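# Move one capped bottle from table into crate upright

## Task

Lift a single full bottle with a cap from the accumulation table and place it standing upright inside the crate, while every other bottle stays upright on the table.

## Robot and tools

Robot: two arms, left_arm carrying a left hand and right_arm carrying a right hand (mirror images). Calibrated bases in the scene frame: left_arm at (+0.056, +0.373, 0) m, right_arm at (-0.014, -0.371, 0) m, both facing nearly straight along +x. Scene frame: origin at table-top height halfway between the nominal bases, +z up, +x outward over the table, left_arm on the +y side. Arm names do not match image sides. A two-camera stand sits on the floor behind the arms.

Hand point: a point fixed to each palm, 0.05 m in front of it and 0.15 m out from the wrist flange. Its +z runs along straight fingers, +y out of the palm, +x across the palm away from the thumb on the right hand but toward the thumb on the left hand. Straight fingertips reach about 0.06-0.07 m past the point along +z and lie 0.06 m behind it along -y. A wrist bracket on the little-finger side can strike things, and with fingers level the wrist may hang up to 0.11 m (palm down) or 0.23 m (palm up) under the point, so it can meet the table first.

The row (28 numbers, each in [-1, 1], both arms always present): left_arm dx, dy, dz, rx, ry, rz, then left hand thumb_turn, thumb_bend, index, middle, ring, little, force_limit, speed; then the same 14 for right_arm and right hand. Pose numbers are offsets, not poses: counted from that arm's Hand target as it stood when the action or move began, along that Hand target's own axes. 1.0 equals 0.6 m for dx-dz and 180 degrees for rx-rz; rx, ry, rz form one rotation vector. Repeating an offset moves the arm further. All zeros re-requests the current Hand target. Finger numbers are absolute targets: -1 open/straight, +1 closed/curled; thumb_turn +1 puts the thumb across the palm facing the fingers. force_limit maps -1..+1 to roughly 0..10 N at the fingertip (0..15 N for the two thumb motors). speed rises from near zero at -1 to full at +0.48 and stays full to +1. To leave a hand unchanged, resend the last eight numbers you actually sent it; if none yet, send its hand_measured six values plus hand_force_limit and hand_speed. With the thumb in front, the hand can enclose objects about 0.035-0.065 m thick. For a soft grip close slowly (speed -0.94 or below).

execute_actions: actions is a list of actions, each a list of up to 15 rows, one row per 1/30 s step; a short action repeats its final row to fill 15 steps. Every row in an action is measured from that action's start, not from the row before. cameras: list of names, ["all"], or []; images come back only when asked or when actions is empty.

move: target is one row or a list of up to 15 rows; each row's offsets are from the same starting Hand targets. The hand point travels in a straight line; it does not avoid obstacles or the other arm. speed: m/s, 0.002 to 3.6 (default 0.25), turns capped at twice that in rad/s; one value or one per target. blend: corner rounding in m for lists (0 = stop at each). stop_force: N, 3 to 120, shared by both arms; a path ends when the wrist sensor feels that much push against the motion; use it slowly for approaching contact, not for rotating moves or for leaving contact. zero (with stop_force): true re-zeros moving arms first. blocking=false returns after about 0.5 s while the move continues (not allowed with stop_force). The result adds a move: line such as done, off_target, moving, held or fault, plus limits=paced (pose clipped) or limits=held (steps withheld).

wait: seconds 0 to 10, arms hold last command. stop: brakes a running move. zoom_image: camera plus region [x0, y0, x1, y1] in pixels, at most 504x504, from the latest image of that camera. Cameras: cam_head_left, cam_head_right, cam_high, cam_low, cam_left_wrist, cam_right_wrist, each 896x504. show_instructions shows reference pages. zero_wrist_force: arm = left_arm or right_arm. finished_scene ends it permanently.

Results: end_effector_position (m), end_effector_quat_wxyz and velocities are in each arm's own base frame. Hand target is the last commanded pose after clipping; the hand often rests a little short. The controller limits commanded orientation to 32 degrees from the measured one per step. hand_measured, hand_stopped_by (moving, target, force, stalled, fault) and hand_load_n (N, positive when pushed open; near 0 after a lost grip) follow motor order. Wrist force and Wrist torque are in the end-effector axes; a third line gives the peak since last shown. Joint torques include arm weight and are noisy.

Avoid: any fault stop (an arm halts 10 s if outside force on it nears 150 N or a joint reaches its load limit, wrist joints 24.3 N m); pushing past firm contact, since arms are stiff; contact between the two arms or one hand gripping the other; fast moves into bottles, table or crate; knocking over the remaining bottles; dropping or releasing a moving bottle; leaving anything off the table. Sweeping the hand near its own base can change the shoulder posture. Motors warn at 70 °C and lock the arm at 85 °C; avoid long stretched holds or pushing into unreachable poses.

Each tool is called after "Call:" by a JSON object that holds its "name" and its "arguments", one argument or row to a line.

Reference images:

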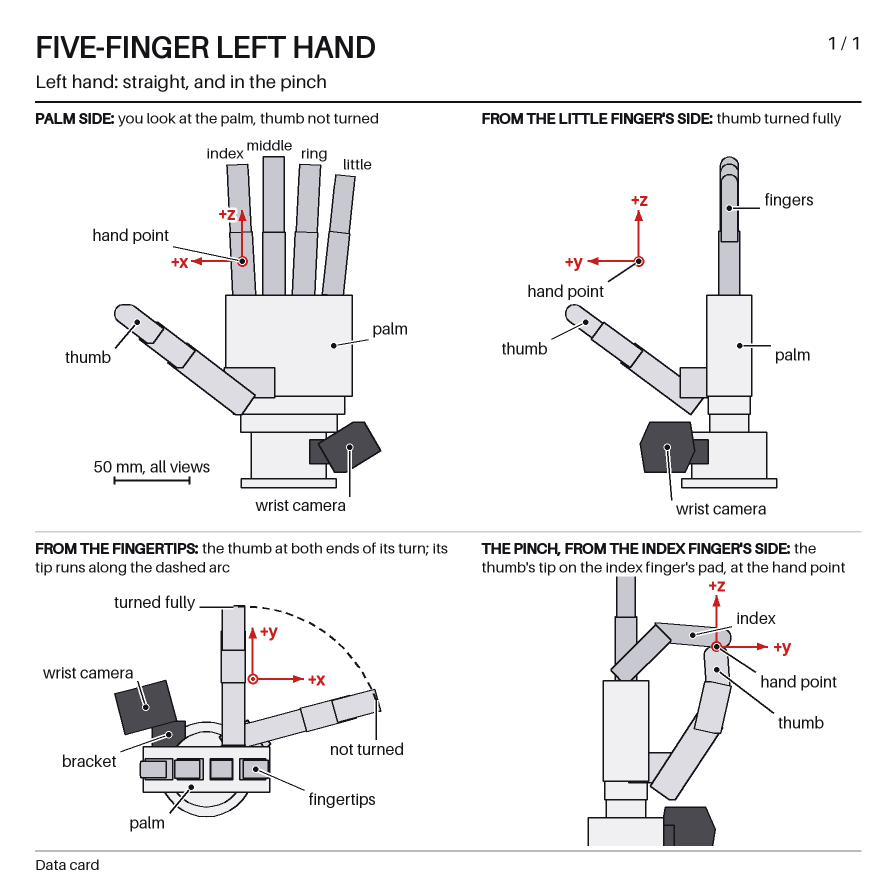

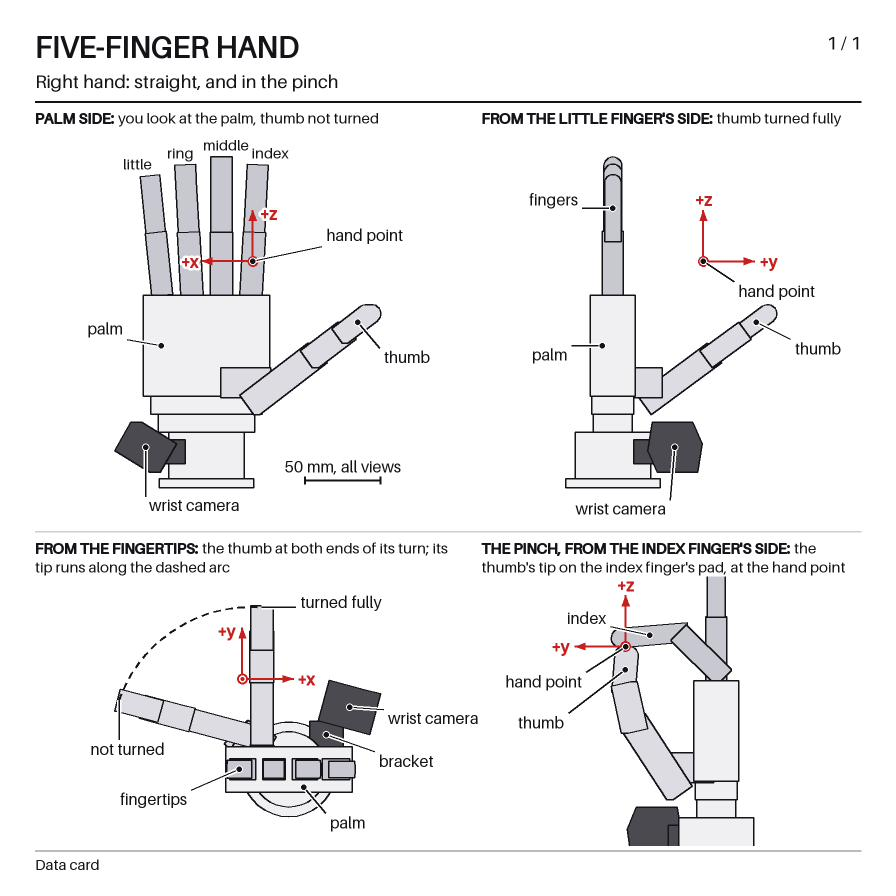

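## Session

Call:
{"name": "execute_actions", "arguments": {
  "actions": []
}}

Scene clock: 0.00 s.
left_arm: end_effector_position=(+0.3409, -0.2271, +0.3027) hand_measured=(-1.000, -1.000, -1.000, -1.000, -1.000, -1.000) hand_load_n=(+0.0, +0.0, +0.0, +0.0, -0.5, +0.0) hand_stopped_by=(target, target, target, target, target, target) hand_force_limit=0.00 hand_speed=-0.80 end_effector_quat_wxyz=(+0.023, +0.762, +0.647, -0.016) | right_arm: end_effector_position=(+0.4417, -0.0629, +0.2198) hand_measured=(-1.000, -1.000, -1.000, -1.000, -1.000, -1.000) hand_load_n=(+0.0, +0.0, +0.0, +0.0, +0.0, +0.0) hand_stopped_by=(target, target, target, target, target, target) hand_force_limit=0.00 hand_speed=-0.80 end_effector_quat_wxyz=(+0.344, +0.068, +0.878, -0.325)
Joint positions: left_arm=[2.816 -1.675 -1.543 1.669 -1.519 -0.163] | right_arm=[-0.376 -1.777 2.112 0.301 1.949 -1.984]
Joint velocities: within noise
Joint torques (N m): no reading
Motor temperatures (°C): left_arm=[30 31 34 37 46 39] | right_arm=[37 31 30 38 38 41]
Wrist force (N): no reading
Wrist torque (N m): no reading
Wrist force, peak (N): no reading
Hand target: left_arm +0.3409, -0.2271, +0.3027; +0.023, +0.762, +0.647, -0.016 | right_arm +0.4417, -0.0629, +0.2198; +0.344, +0.068, +0.878, -0.325

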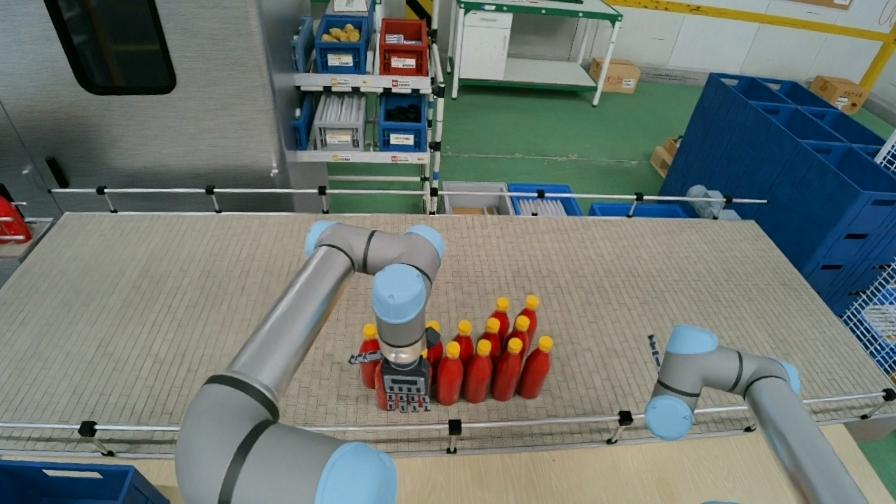

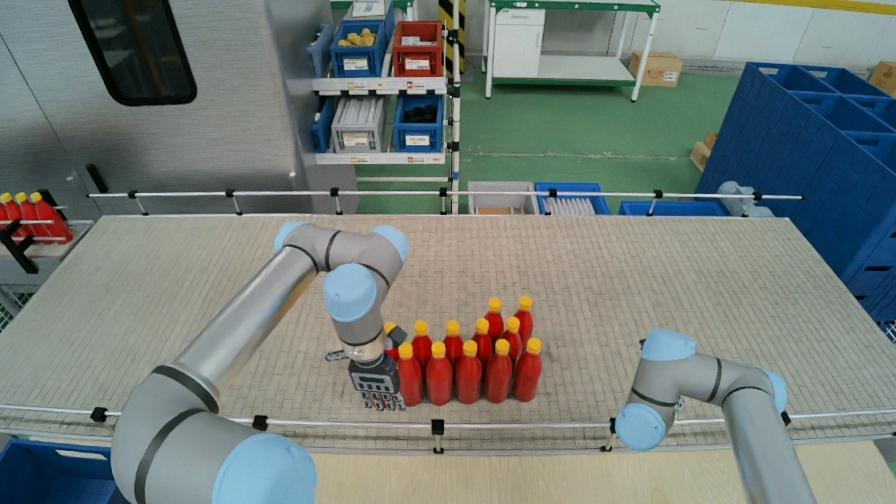

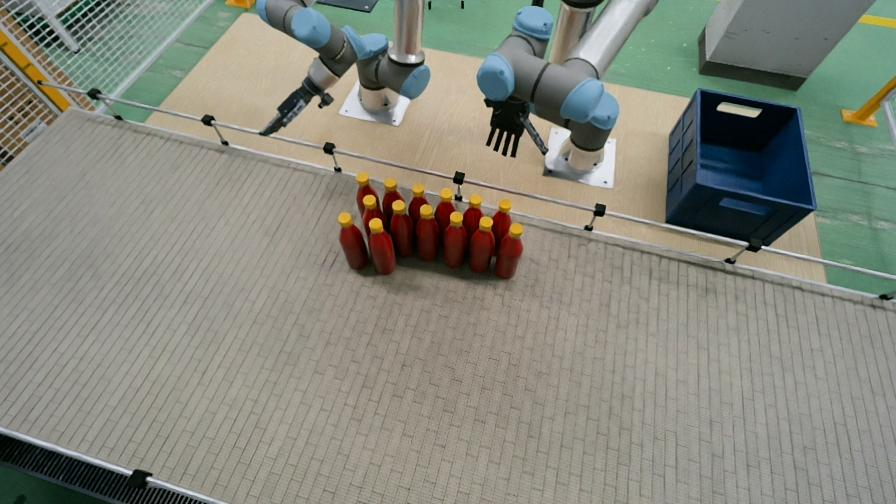

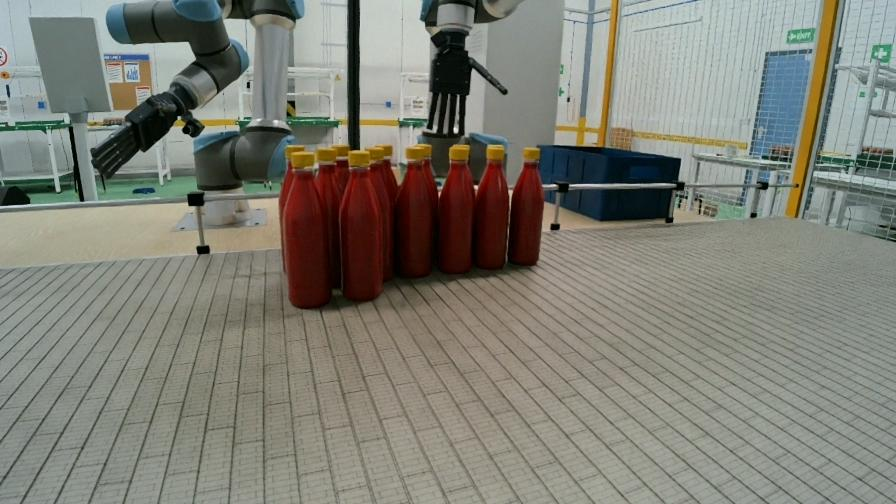

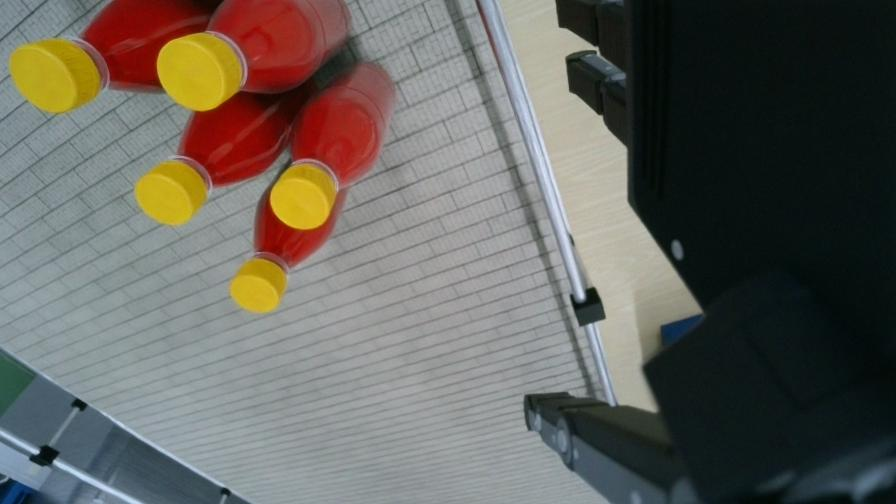

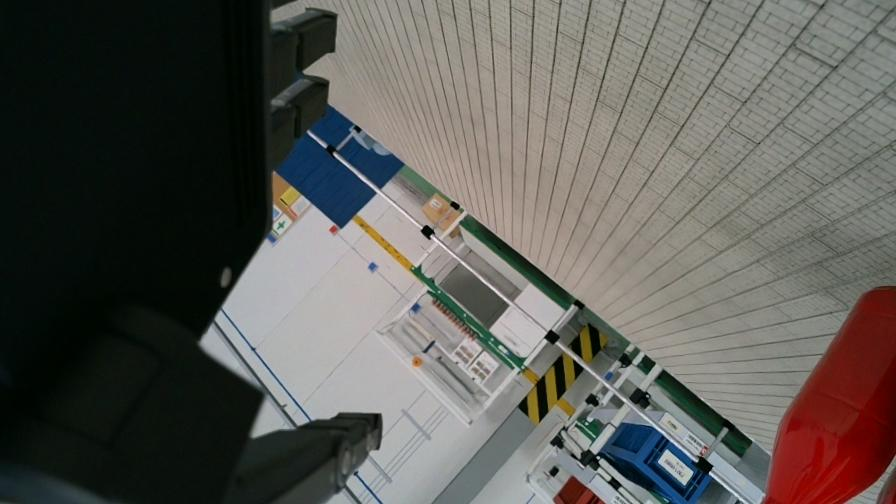

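Call:
{"name": "zoom_image", "arguments": {
  "camera": "cam_high",
  "region": [560, 60, 860, 280]
}}

Call:
{"name": "zoom_image", "arguments": {
  "camera": "cam_high",
  "region": [320, 150, 560, 300]
}}

Call:
{"name": "zoom_image", "arguments": {
  "camera": "cam_low",
  "region": [250, 120, 700, 320]
}}

Call:
{"name": "zoom_image", "arguments": {
  "camera": "cam_head_right",
  "region": [300, 280, 600, 460]
}}

Call:
{"name": "zoom_image", "arguments": {
  "camera": "cam_head_left",
  "region": [300, 280, 600, 460]
}}

Scaled by 1.680 from the camera's 896x504 image, which has a finer 1280x720 frame.

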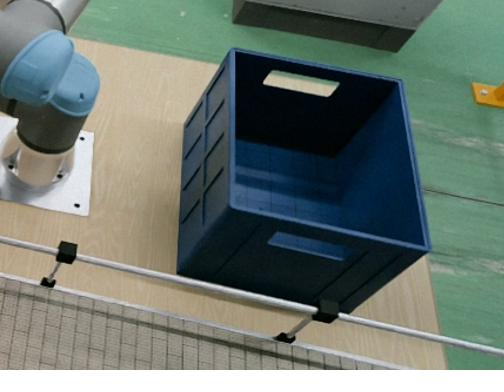

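Scaled by 2.100 from the camera's 896x504 image, which has a finer 1280x720 frame.

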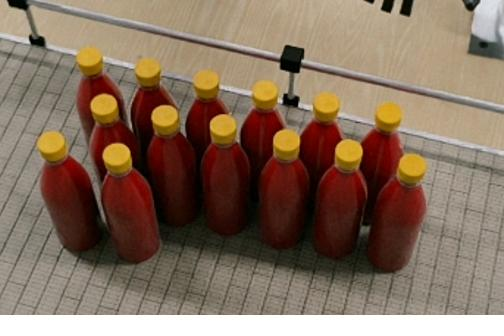

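Scaled by 1.120 from the camera's 896x504 image, which has a finer 1280x720 frame.

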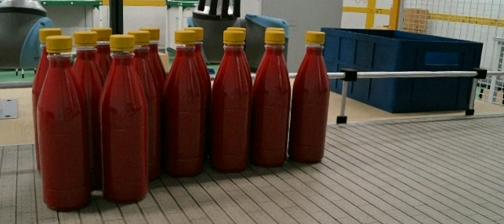

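Scaled by 1.680 from the camera's 896x504 image, which has a finer 1280x720 frame.

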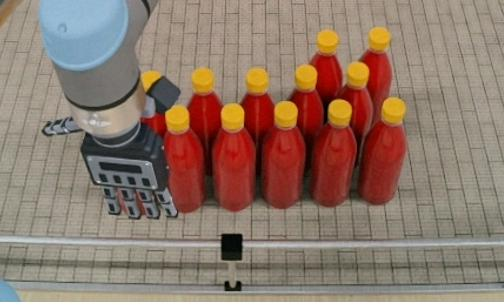

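Scaled by 1.680 from the camera's 896x504 image, which has a finer 1280x720 frame.

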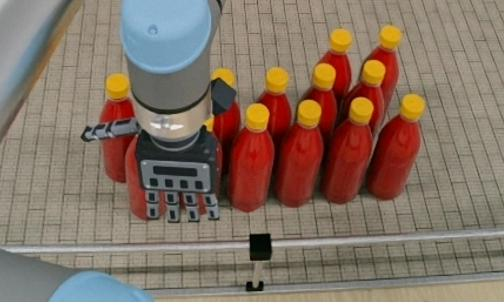

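Call:
{"name": "move", "arguments": {
  "target": [
    [0.001,0.001,-0.195,0,0,0, 1,-1,-1,-1,-1,-1,0,0.3, 0,0,0,0,0,0,-1,-1,-1,-1,-1,-1,0,-0.8],
    [0.296,0.052,-0.211,0,0,0.87, 1,-1,-1,-1,-1,-1,0,0.3, 0,0,0,0,0,0,-1,-1,-1,-1,-1,-1,0,-0.8],
    [0.3515,0.107,0.071,-0.385,0.0828,0.795, 1,-1,-1,-1,-1,-1,0,0.3, 0,0,0,0,0,0,-1,-1,-1,-1,-1,-1,0,-0.8]
  ],
  "speed": 0.6,
  "blend": 0.04,
  "cameras": ["all"]
}}

Scene clock: 89.27 s.
left_arm: end_effector_position=(+0.4387, -0.0320, +0.2496) hand_measured=(+1.000, -1.000, -1.000, -1.000, -1.000, -1.000) hand_load_n=(+0.0, +0.0, +0.0, +0.0, +0.0, +0.0) hand_stopped_by=(target, target, target, target, target, target) hand_force_limit=0.00 hand_speed=0.30 end_effector_quat_wxyz=(+0.284, +0.697, -0.549, +0.364) | right_arm: end_effector_position=(+0.4417, -0.0629, +0.2198) hand_measured=(-1.000, -1.000, -1.000, -1.000, -1.000, -1.000) hand_load_n=(+0.0, +0.0, +0.0, +0.0, +0.0, +0.0) hand_stopped_by=(target, target, target, target, target, target) hand_force_limit=0.00 hand_speed=-0.80 end_effector_quat_wxyz=(+0.344, +0.068, +0.878, -0.325)
Joint positions: left_arm=[3.839 -2.119 -1.589 1.574 -0.745 3.855] | right_arm=[-0.376 -1.777 2.112 0.301 1.949 -1.984]
Joint torques (N m): left_arm=[-11.87 33.17 18.35 -0.08 2.43 1.56] | right_arm=[0.29 -10.46 -19.78 0.21 0.48 0.37]
Wrist force (N): left_arm=[2.3 0.8 0.6] | right_arm=[0.2 -0.1 -0.3]
Wrist torque (N m): left_arm=[0.15 -0.15 0.23] | right_arm=[0.01 -0.01 0.01]
Wrist force, peak (N): left_arm=[-0.5 0.1 -2.8] | right_arm=[0.3 -0.2 -0.3]
Hand target: left_arm +0.4387, -0.0321, +0.2495; +0.284, +0.697, -0.549, +0.364 | right_arm +0.4417, -0.0629, +0.2198; +0.344, +0.068, +0.878, -0.325
Off the commanded pose: left_arm 0.000 m, 0 deg | right_arm 0.000 m, 0 deg.
move: done
camera_calibration:
cam_left_wrist: T_world_to_cam=[[0.961725, 0.0921774, 0.258048, -0.487729], [-0.260532, 0.0158089, 0.965336, -0.147019], [0.0849026, -0.995617, 0.039219, 0.0336259], [0, 0, 0, 1]] pos_world=[0.427903, 0.0807603, 0.266462]

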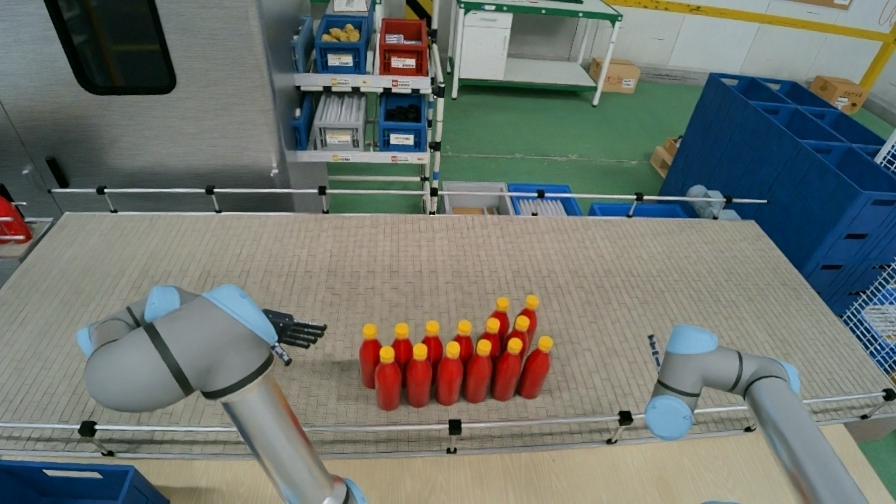

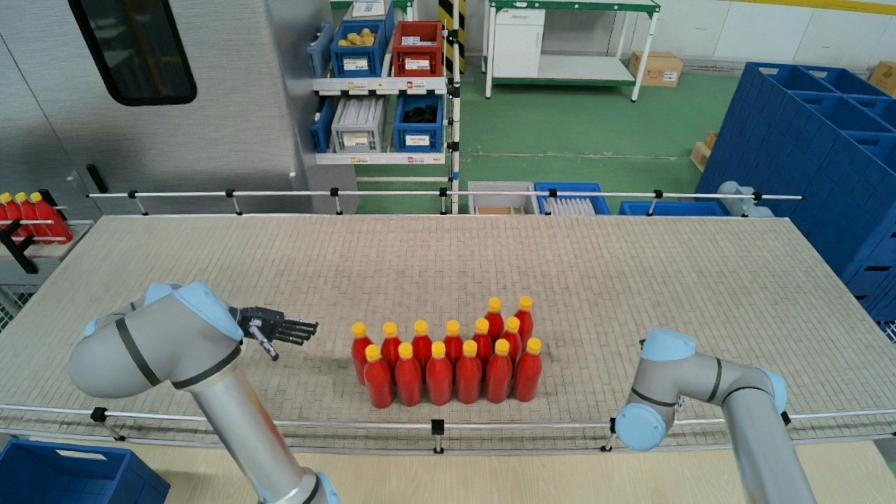

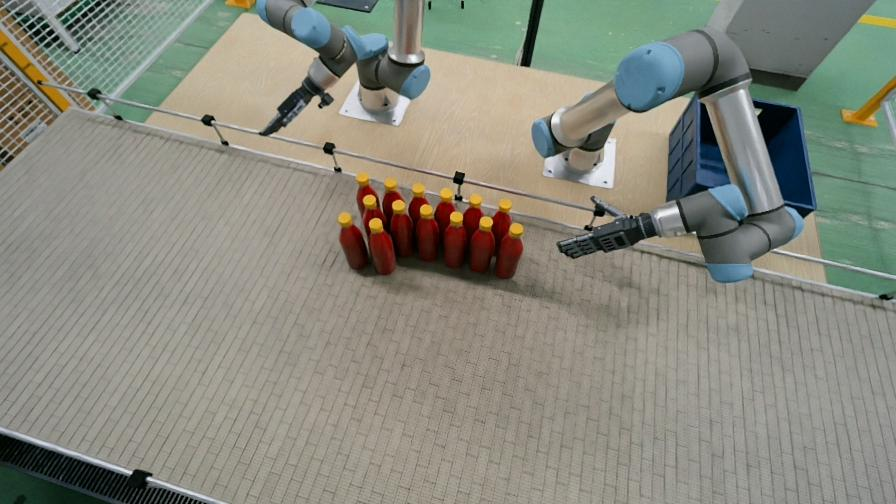

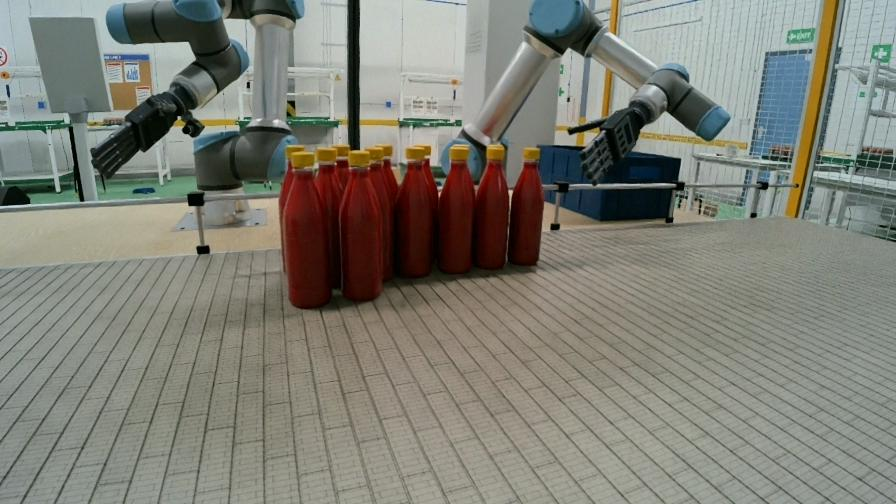

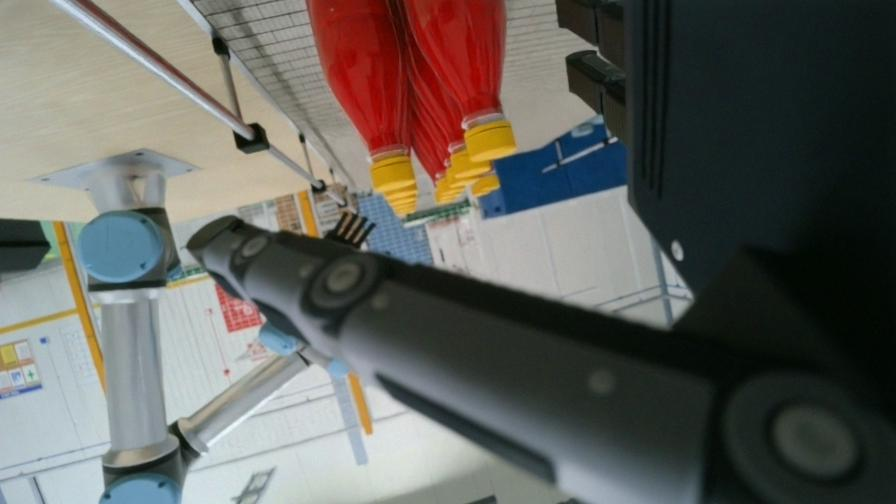

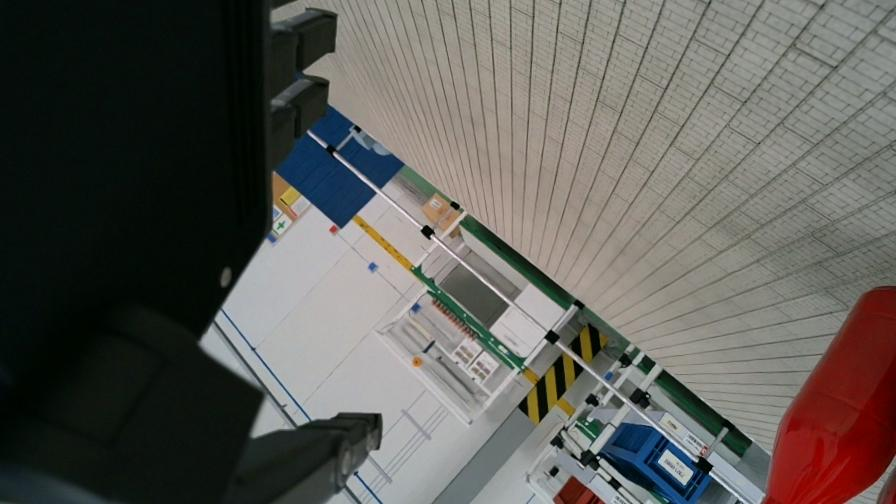

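Call:
{"name": "move", "arguments": {
  "target": [-0.1623,-0.0165,0.1155,0,0,0, 1,-1,-1,-1,-1,-1,0,0.3, 0,0,0,0,0,0,-1,-1,-1,-1,-1,-1,0,-0.8],
  "speed": 0.3,
  "cameras": ["cam_head_left","cam_high","cam_low","cam_left_wrist"]
}}

Call:
{"name": "zoom_image", "arguments": {
  "camera": "cam_low",
  "region": [450, 120, 750, 320]
}}

Call:
{"name": "zoom_image", "arguments": {
  "camera": "cam_high",
  "region": [440, 170, 700, 320]
}}

Scene clock: 96.97 s.
left_arm: end_effector_position=(+0.4491, -0.0306, +0.1302) hand_measured=(+1.000, -1.000, -1.000, -1.000, -1.000, -1.000) hand_load_n=(+0.0, +0.0, +0.0, +0.0, +0.0, +0.0) hand_stopped_by=(target, target, target, target, target, target) hand_force_limit=0.00 hand_speed=0.30 end_effector_quat_wxyz=(+0.284, +0.697, -0.549, +0.364) | right_arm: end_effector_position=(+0.4417, -0.0629, +0.2198) hand_measured=(-1.000, -1.000, -1.000, -1.000, -1.000, -1.000) hand_load_n=(+0.0, +0.0, +0.0, +0.0, +0.0, +0.0) hand_stopped_by=(target, target, target, target, target, target) hand_force_limit=0.00 hand_speed=-0.80 end_effector_quat_wxyz=(+0.344, +0.068, +0.878, -0.325)
Joint positions: left_arm=[3.827 -2.315 -1.618 1.81 -0.739 3.841] | right_arm=[-0.376 -1.777 2.112 0.301 1.949 -1.984]
Joint torques (N m): left_arm=[6.13 37.65 3.34 -1.67 0.09 1.65] | right_arm=[-0.02 -10.01 -19.91 0.16 0.36 0.21]
Wrist force (N): left_arm=[2.0 0.4 0.2] | right_arm=[0.0 -0.2 -0.1]
Wrist torque (N m): left_arm=[0.11 -0.12 0.22] | right_arm=[-0.02 0.00 0.00]
Wrist force, peak (N): left_arm=[4.1 0.6 -0.8] | right_arm=[0.3 -0.1 -0.4]
Hand target: left_arm +0.4490, -0.0306, +0.1301; +0.284, +0.697, -0.549, +0.364 | right_arm +0.4417, -0.0629, +0.2198; +0.344, +0.068, +0.878, -0.325
Off the commanded pose: left_arm 0.000 m, 0 deg | right_arm 0.000 m, 0 deg.
move: done
camera_calibration:
cam_left_wrist: T_world_to_cam=[[0.961656, 0.0920744, 0.258342, -0.467053], [-0.260849, 0.0161178, 0.965245, -0.0289444], [0.0847105, -0.995622, 0.0395173, 0.0388607], [0, 0, 0, 1]] pos_world=[0.438302, 0.0821607, 0.147062]
Images, in order (width x height): cam_head_left 896x504, cam_high 896x504, cam_low 896x504, cam_left_wrist 896x504.

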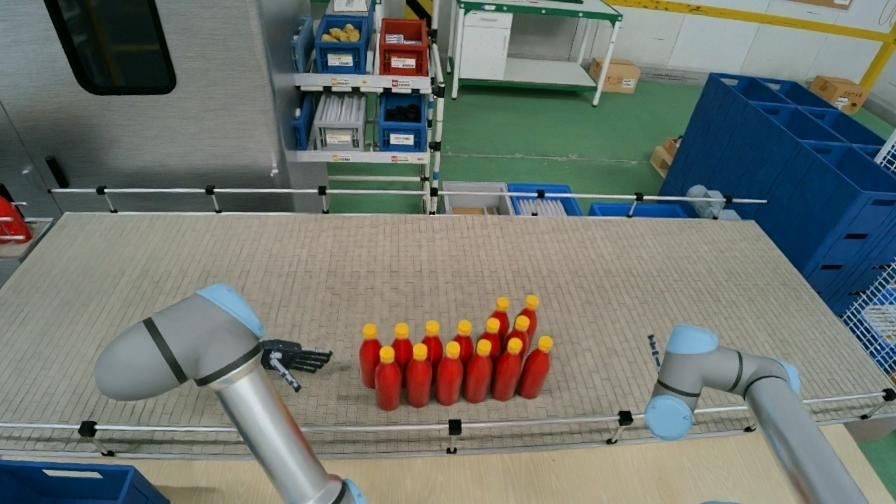

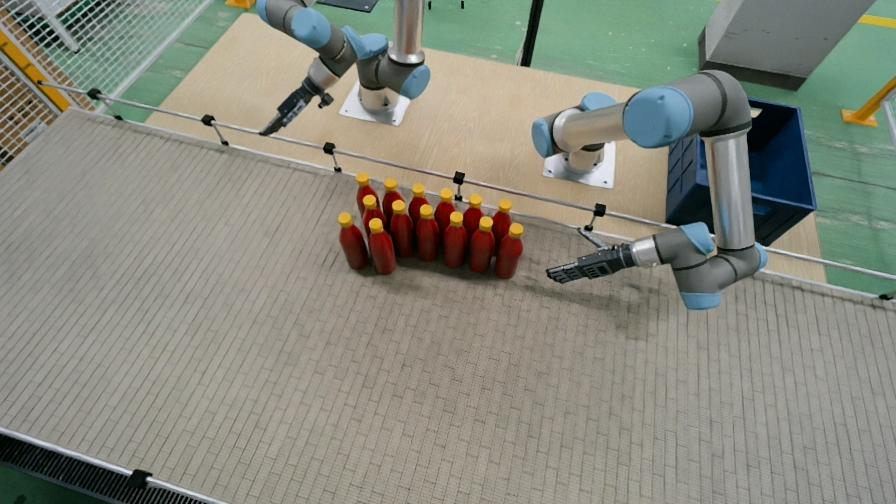

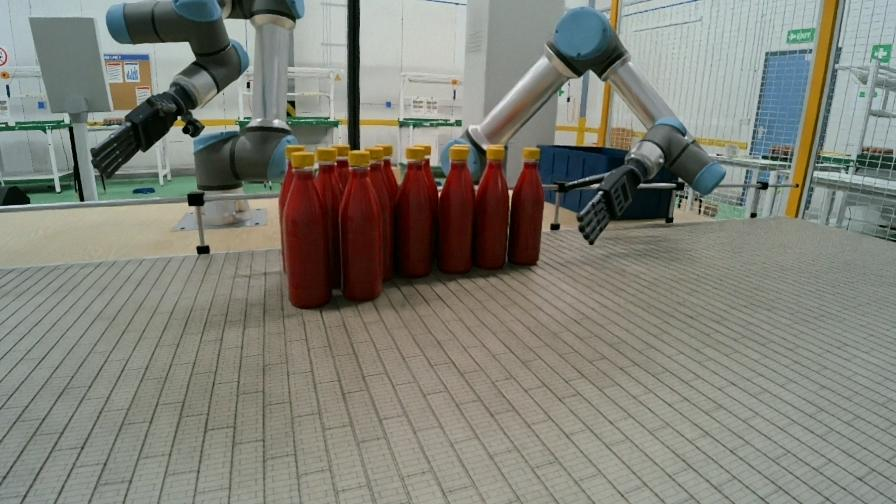

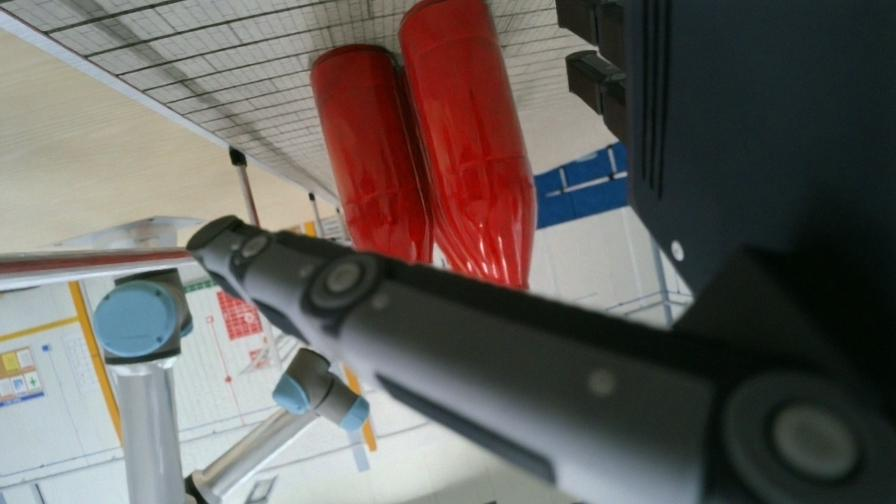

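Scaled by 1.680 from the camera's 896x504 image, which has a finer 1280x720 frame.

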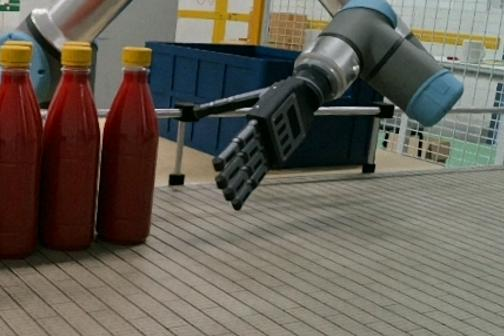

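Scaled by 1.938 from the camera's 896x504 image, which has a finer 1280x720 frame.

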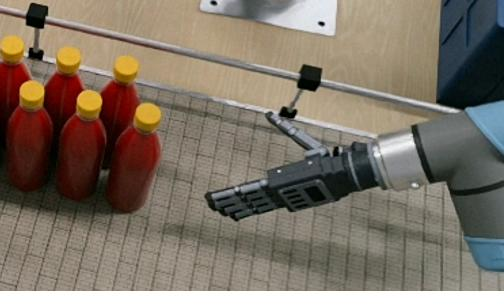

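Call:
{"name": "move", "arguments": {
  "target": [0.0956,0,0.1365,0,0,0, 1,-1,-1,-1,-1,-1,0,0.3, 0,0,0,0,0,0,-1,-1,-1,-1,-1,-1,0,-0.8],
  "speed": 0.15,
  "cameras": ["cam_head_left","cam_high","cam_low","cam_left_wrist"]
}}

Call:
{"name": "zoom_image", "arguments": {
  "camera": "cam_high",
  "region": [440, 190, 640, 310]
}}

Call:
{"name": "zoom_image", "arguments": {
  "camera": "cam_head_left",
  "region": [260, 280, 460, 430]
}}

Scene clock: 106.80 s.
left_arm: end_effector_position=(+0.4726, -0.1277, +0.1302) hand_measured=(+1.000, -1.000, -1.000, -1.000, -1.000, -1.000) hand_load_n=(-0.5, +0.0, +0.0, +0.0, +0.0, +0.0) hand_stopped_by=(target, target, target, target, target, target) hand_force_limit=0.00 hand_speed=0.30 end_effector_quat_wxyz=(+0.284, +0.696, -0.549, +0.364) | right_arm: end_effector_position=(+0.4417, -0.0629, +0.2198) hand_measured=(-1.000, -1.000, -1.000, -1.000, -1.000, -1.000) hand_load_n=(+0.0, +0.0, +0.0, +0.0, +0.0, +0.0) hand_stopped_by=(target, target, target, target, target, target) hand_force_limit=0.00 hand_speed=-0.80 end_effector_quat_wxyz=(+0.344, +0.068, +0.878, -0.325)
Joint positions: left_arm=[3.629 -2.285 -1.609 1.986 -0.653 3.562] | right_arm=[-0.376 -1.777 2.112 0.301 1.949 -1.984]
Joint torques (N m): left_arm=[-2.36 32.31 2.11 -4.05 0.16 -1.53] | right_arm=[0.25 -11.49 -19.43 0.17 0.52 0.32]
Wrist force (N): left_arm=[2.2 0.2 0.1] | right_arm=[0.1 -0.2 0.0]
Wrist torque (N m): left_arm=[0.11 -0.15 0.13] | right_arm=[-0.02 -0.01 0.00]
Wrist force, peak (N): left_arm=[3.1 0.6 1.0] | right_arm=[-0.2 -0.4 -0.3]
Hand target: left_arm +0.4725, -0.1278, +0.1301; +0.284, +0.697, -0.549, +0.364 | right_arm +0.4417, -0.0629, +0.2198; +0.344, +0.068, +0.878, -0.325
Off the commanded pose: left_arm 0.000 m, 0 deg | right_arm 0.000 m, 0 deg.
move: done
camera_calibration:
cam_left_wrist: T_world_to_cam=[[0.96158, 0.0919403, 0.258672, -0.4807], [-0.261158, 0.0159169, 0.965165, -0.0210023], [0.0846203, -0.995637, 0.0393163, -0.0597305], [0, 0, 0, 1]] pos_world=[0.461801, -0.0149399, 0.146963]
Images, in order (width x height): cam_head_left 896x504, cam_high 896x504, cam_low 896x504, cam_left_wrist 896x504.

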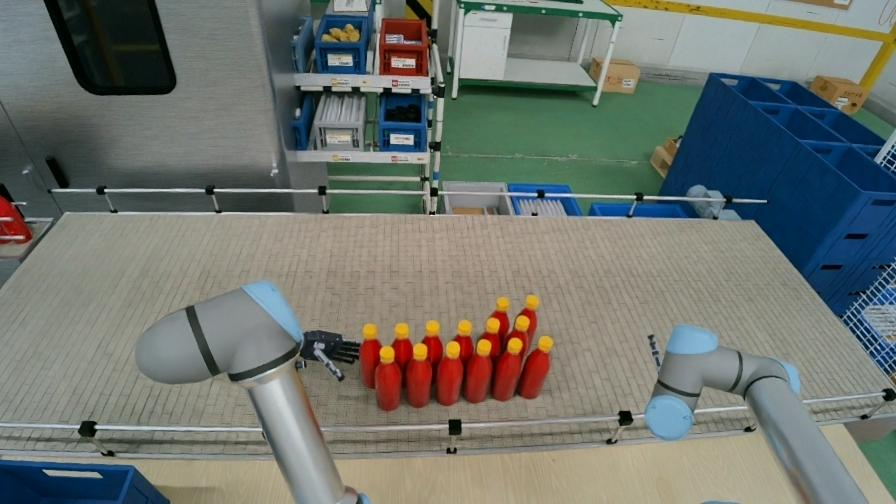

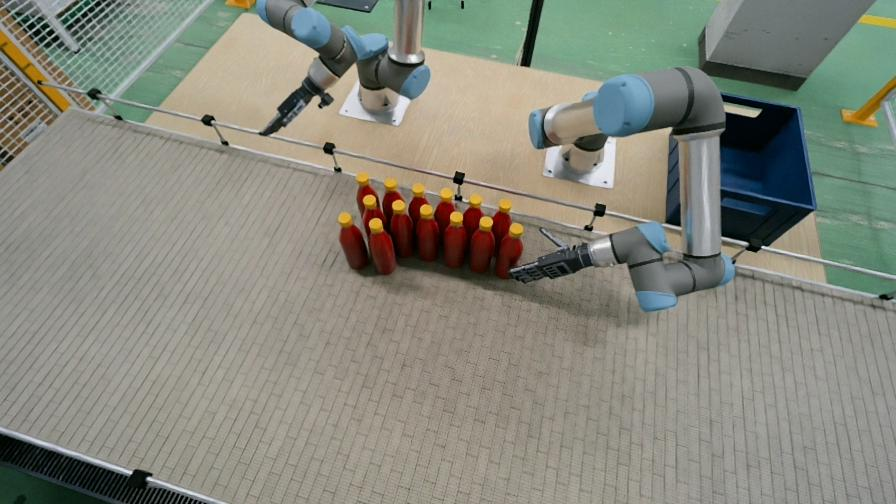

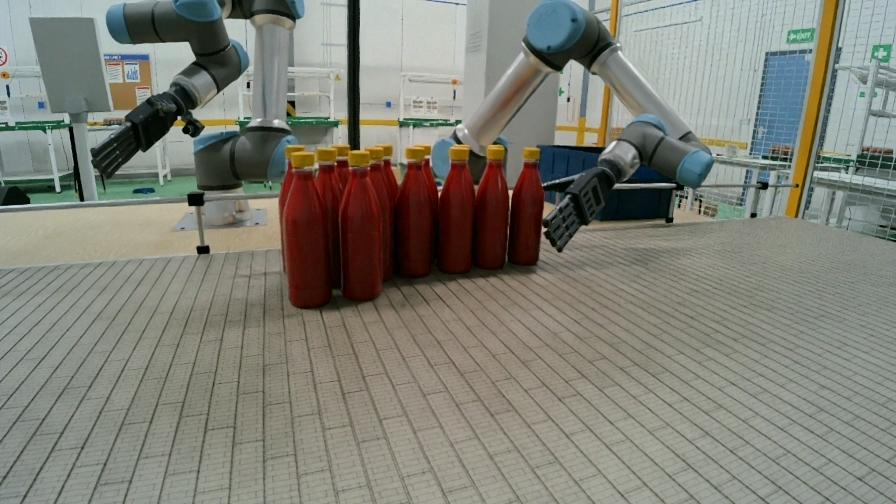

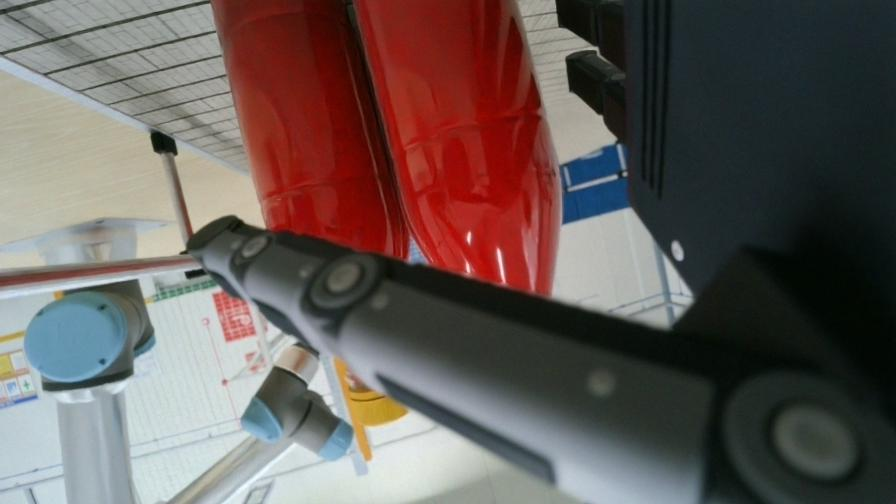

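Scaled by 2.520 from the camera's 896x504 image, which has a finer 1280x720 frame.

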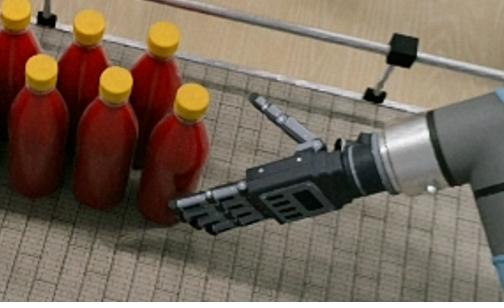

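Scaled by 2.520 from the camera's 896x504 image, which has a finer 1280x720 frame.

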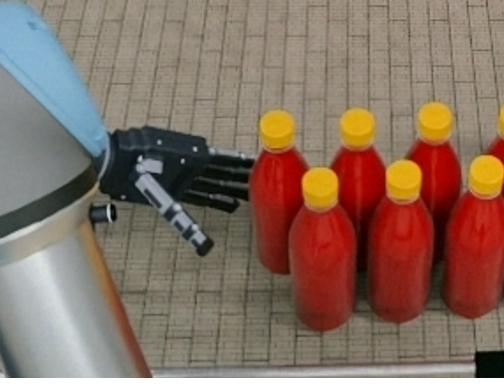

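Call:
{"name": "move", "arguments": {
  "target": [0.0382,0,0.0546,0,0,0, 1,-1,-1,-1,-1,-1,0,0.3, 0,0,0,0,0,0,-1,-1,-1,-1,-1,-1,0,-0.8],
  "speed": 0.1,
  "cameras": ["cam_head_left","cam_high","cam_low","cam_left_wrist"]
}}

Call:
{"name": "zoom_image", "arguments": {
  "camera": "cam_high",
  "region": [440, 190, 640, 310]
}}

Call:
{"name": "zoom_image", "arguments": {
  "camera": "cam_head_left",
  "region": [260, 280, 460, 430]
}}

Scene clock: 118.33 s.
left_arm: end_effector_position=(+0.4820, -0.1666, +0.1302) hand_measured=(+1.000, -1.000, -1.000, -1.000, -1.000, -1.000) hand_load_n=(+0.0, +0.0, +0.0, +0.0, +0.0, +0.0) hand_stopped_by=(target, target, target, target, target, target) hand_force_limit=0.00 hand_speed=0.30 end_effector_quat_wxyz=(+0.284, +0.696, -0.549, +0.364) | right_arm: end_effector_position=(+0.4417, -0.0629, +0.2198) hand_measured=(-1.000, -1.000, -1.000, -1.000, -1.000, -1.000) hand_load_n=(-0.5, +0.0, +0.0, -0.5, +0.0, +0.0) hand_stopped_by=(target, target, target, target, target, target) hand_force_limit=0.00 hand_speed=-0.80 end_effector_quat_wxyz=(+0.344, +0.068, +0.878, -0.325)
Joint positions: left_arm=[3.546 -2.279 -1.586 2.064 -0.63 3.428] | right_arm=[-0.376 -1.777 2.112 0.301 1.949 -1.984]
Joint torques (N m): left_arm=[6.34 47.12 2.23 -4.99 -0.47 -0.31] | right_arm=[-0.6 -10.75 -20.55 0.37 0.6 0.24]
Wrist force (N): left_arm=[2.3 0.3 0.2] | right_arm=[0.1 0.1 -0.1]
Wrist torque (N m): left_arm=[0.12 -0.15 0.13] | right_arm=[0.03 -0.01 0.01]
Wrist force, peak (N): left_arm=[2.9 0.2 0.8] | right_arm=[-0.1 -0.2 -0.3]
Hand target: left_arm +0.4819, -0.1666, +0.1301; +0.284, +0.697, -0.549, +0.364 | right_arm +0.4417, -0.0629, +0.2198; +0.344, +0.068, +0.878, -0.325
Off the commanded pose: left_arm 0.000 m, 0 deg | right_arm 0.000 m, 0 deg.
move: done
camera_calibration:
cam_left_wrist: T_world_to_cam=[[0.961587, 0.0919646, 0.258637, -0.48616], [-0.261132, 0.0160165, 0.96517, -0.0179355], [0.0846191, -0.995633, 0.0394162, -0.0992699], [0, 0, 0, 1]] pos_world=[0.471201, -0.0538397, 0.146963]
Images, in order (width x height): cam_head_left 896x504, cam_high 896x504, cam_low 896x504, cam_left_wrist 896x504.

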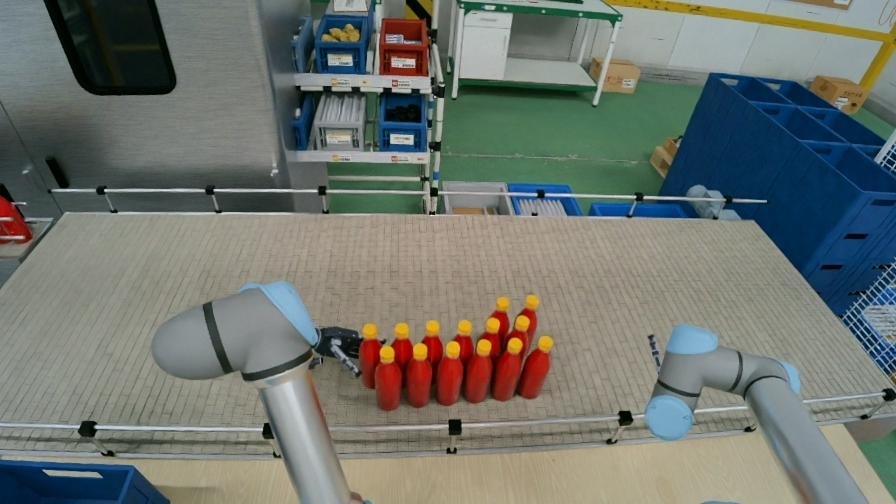

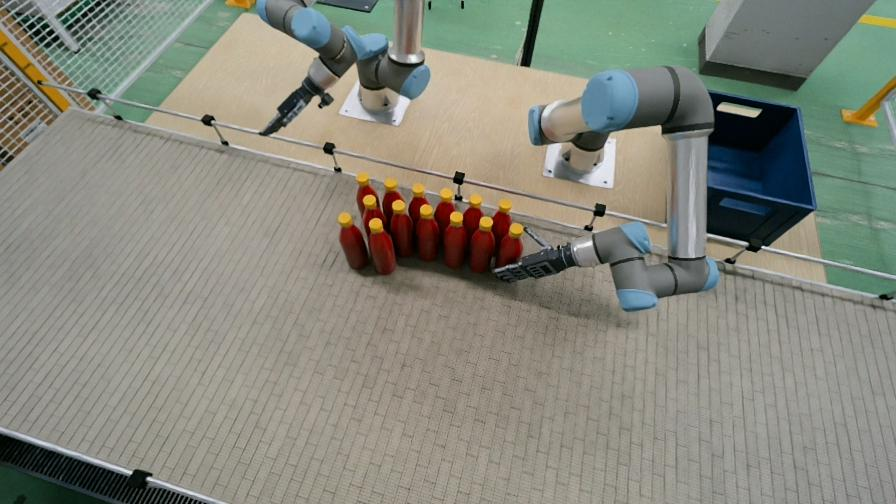

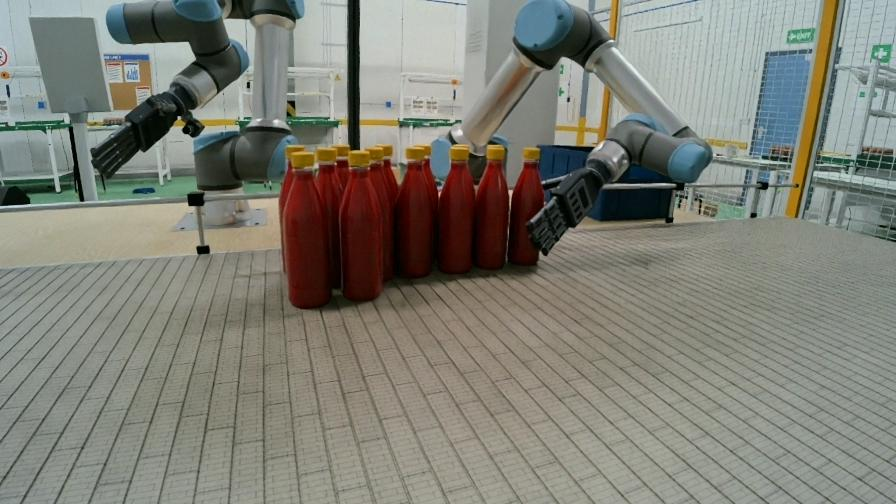

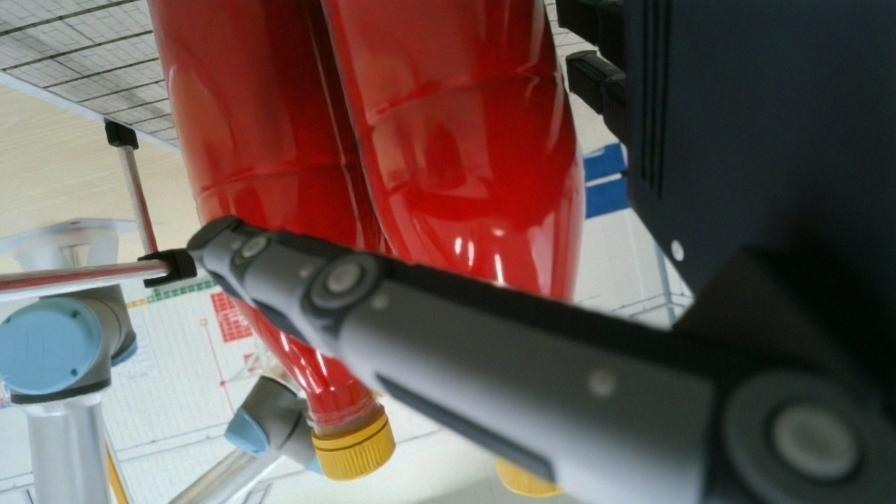

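Scaled by 2.520 from the camera's 896x504 image, which has a finer 1280x720 frame.

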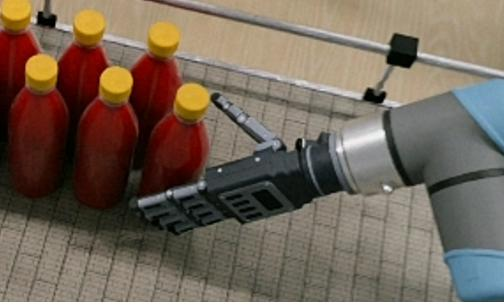

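Scaled by 2.520 from the camera's 896x504 image, which has a finer 1280x720 frame.

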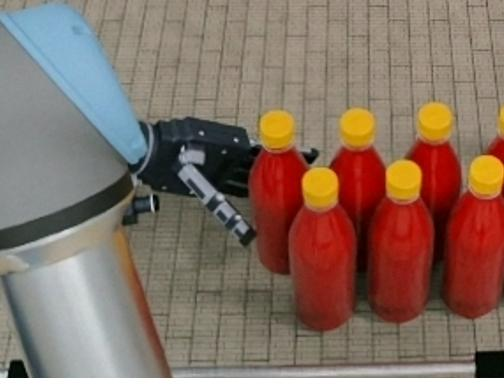

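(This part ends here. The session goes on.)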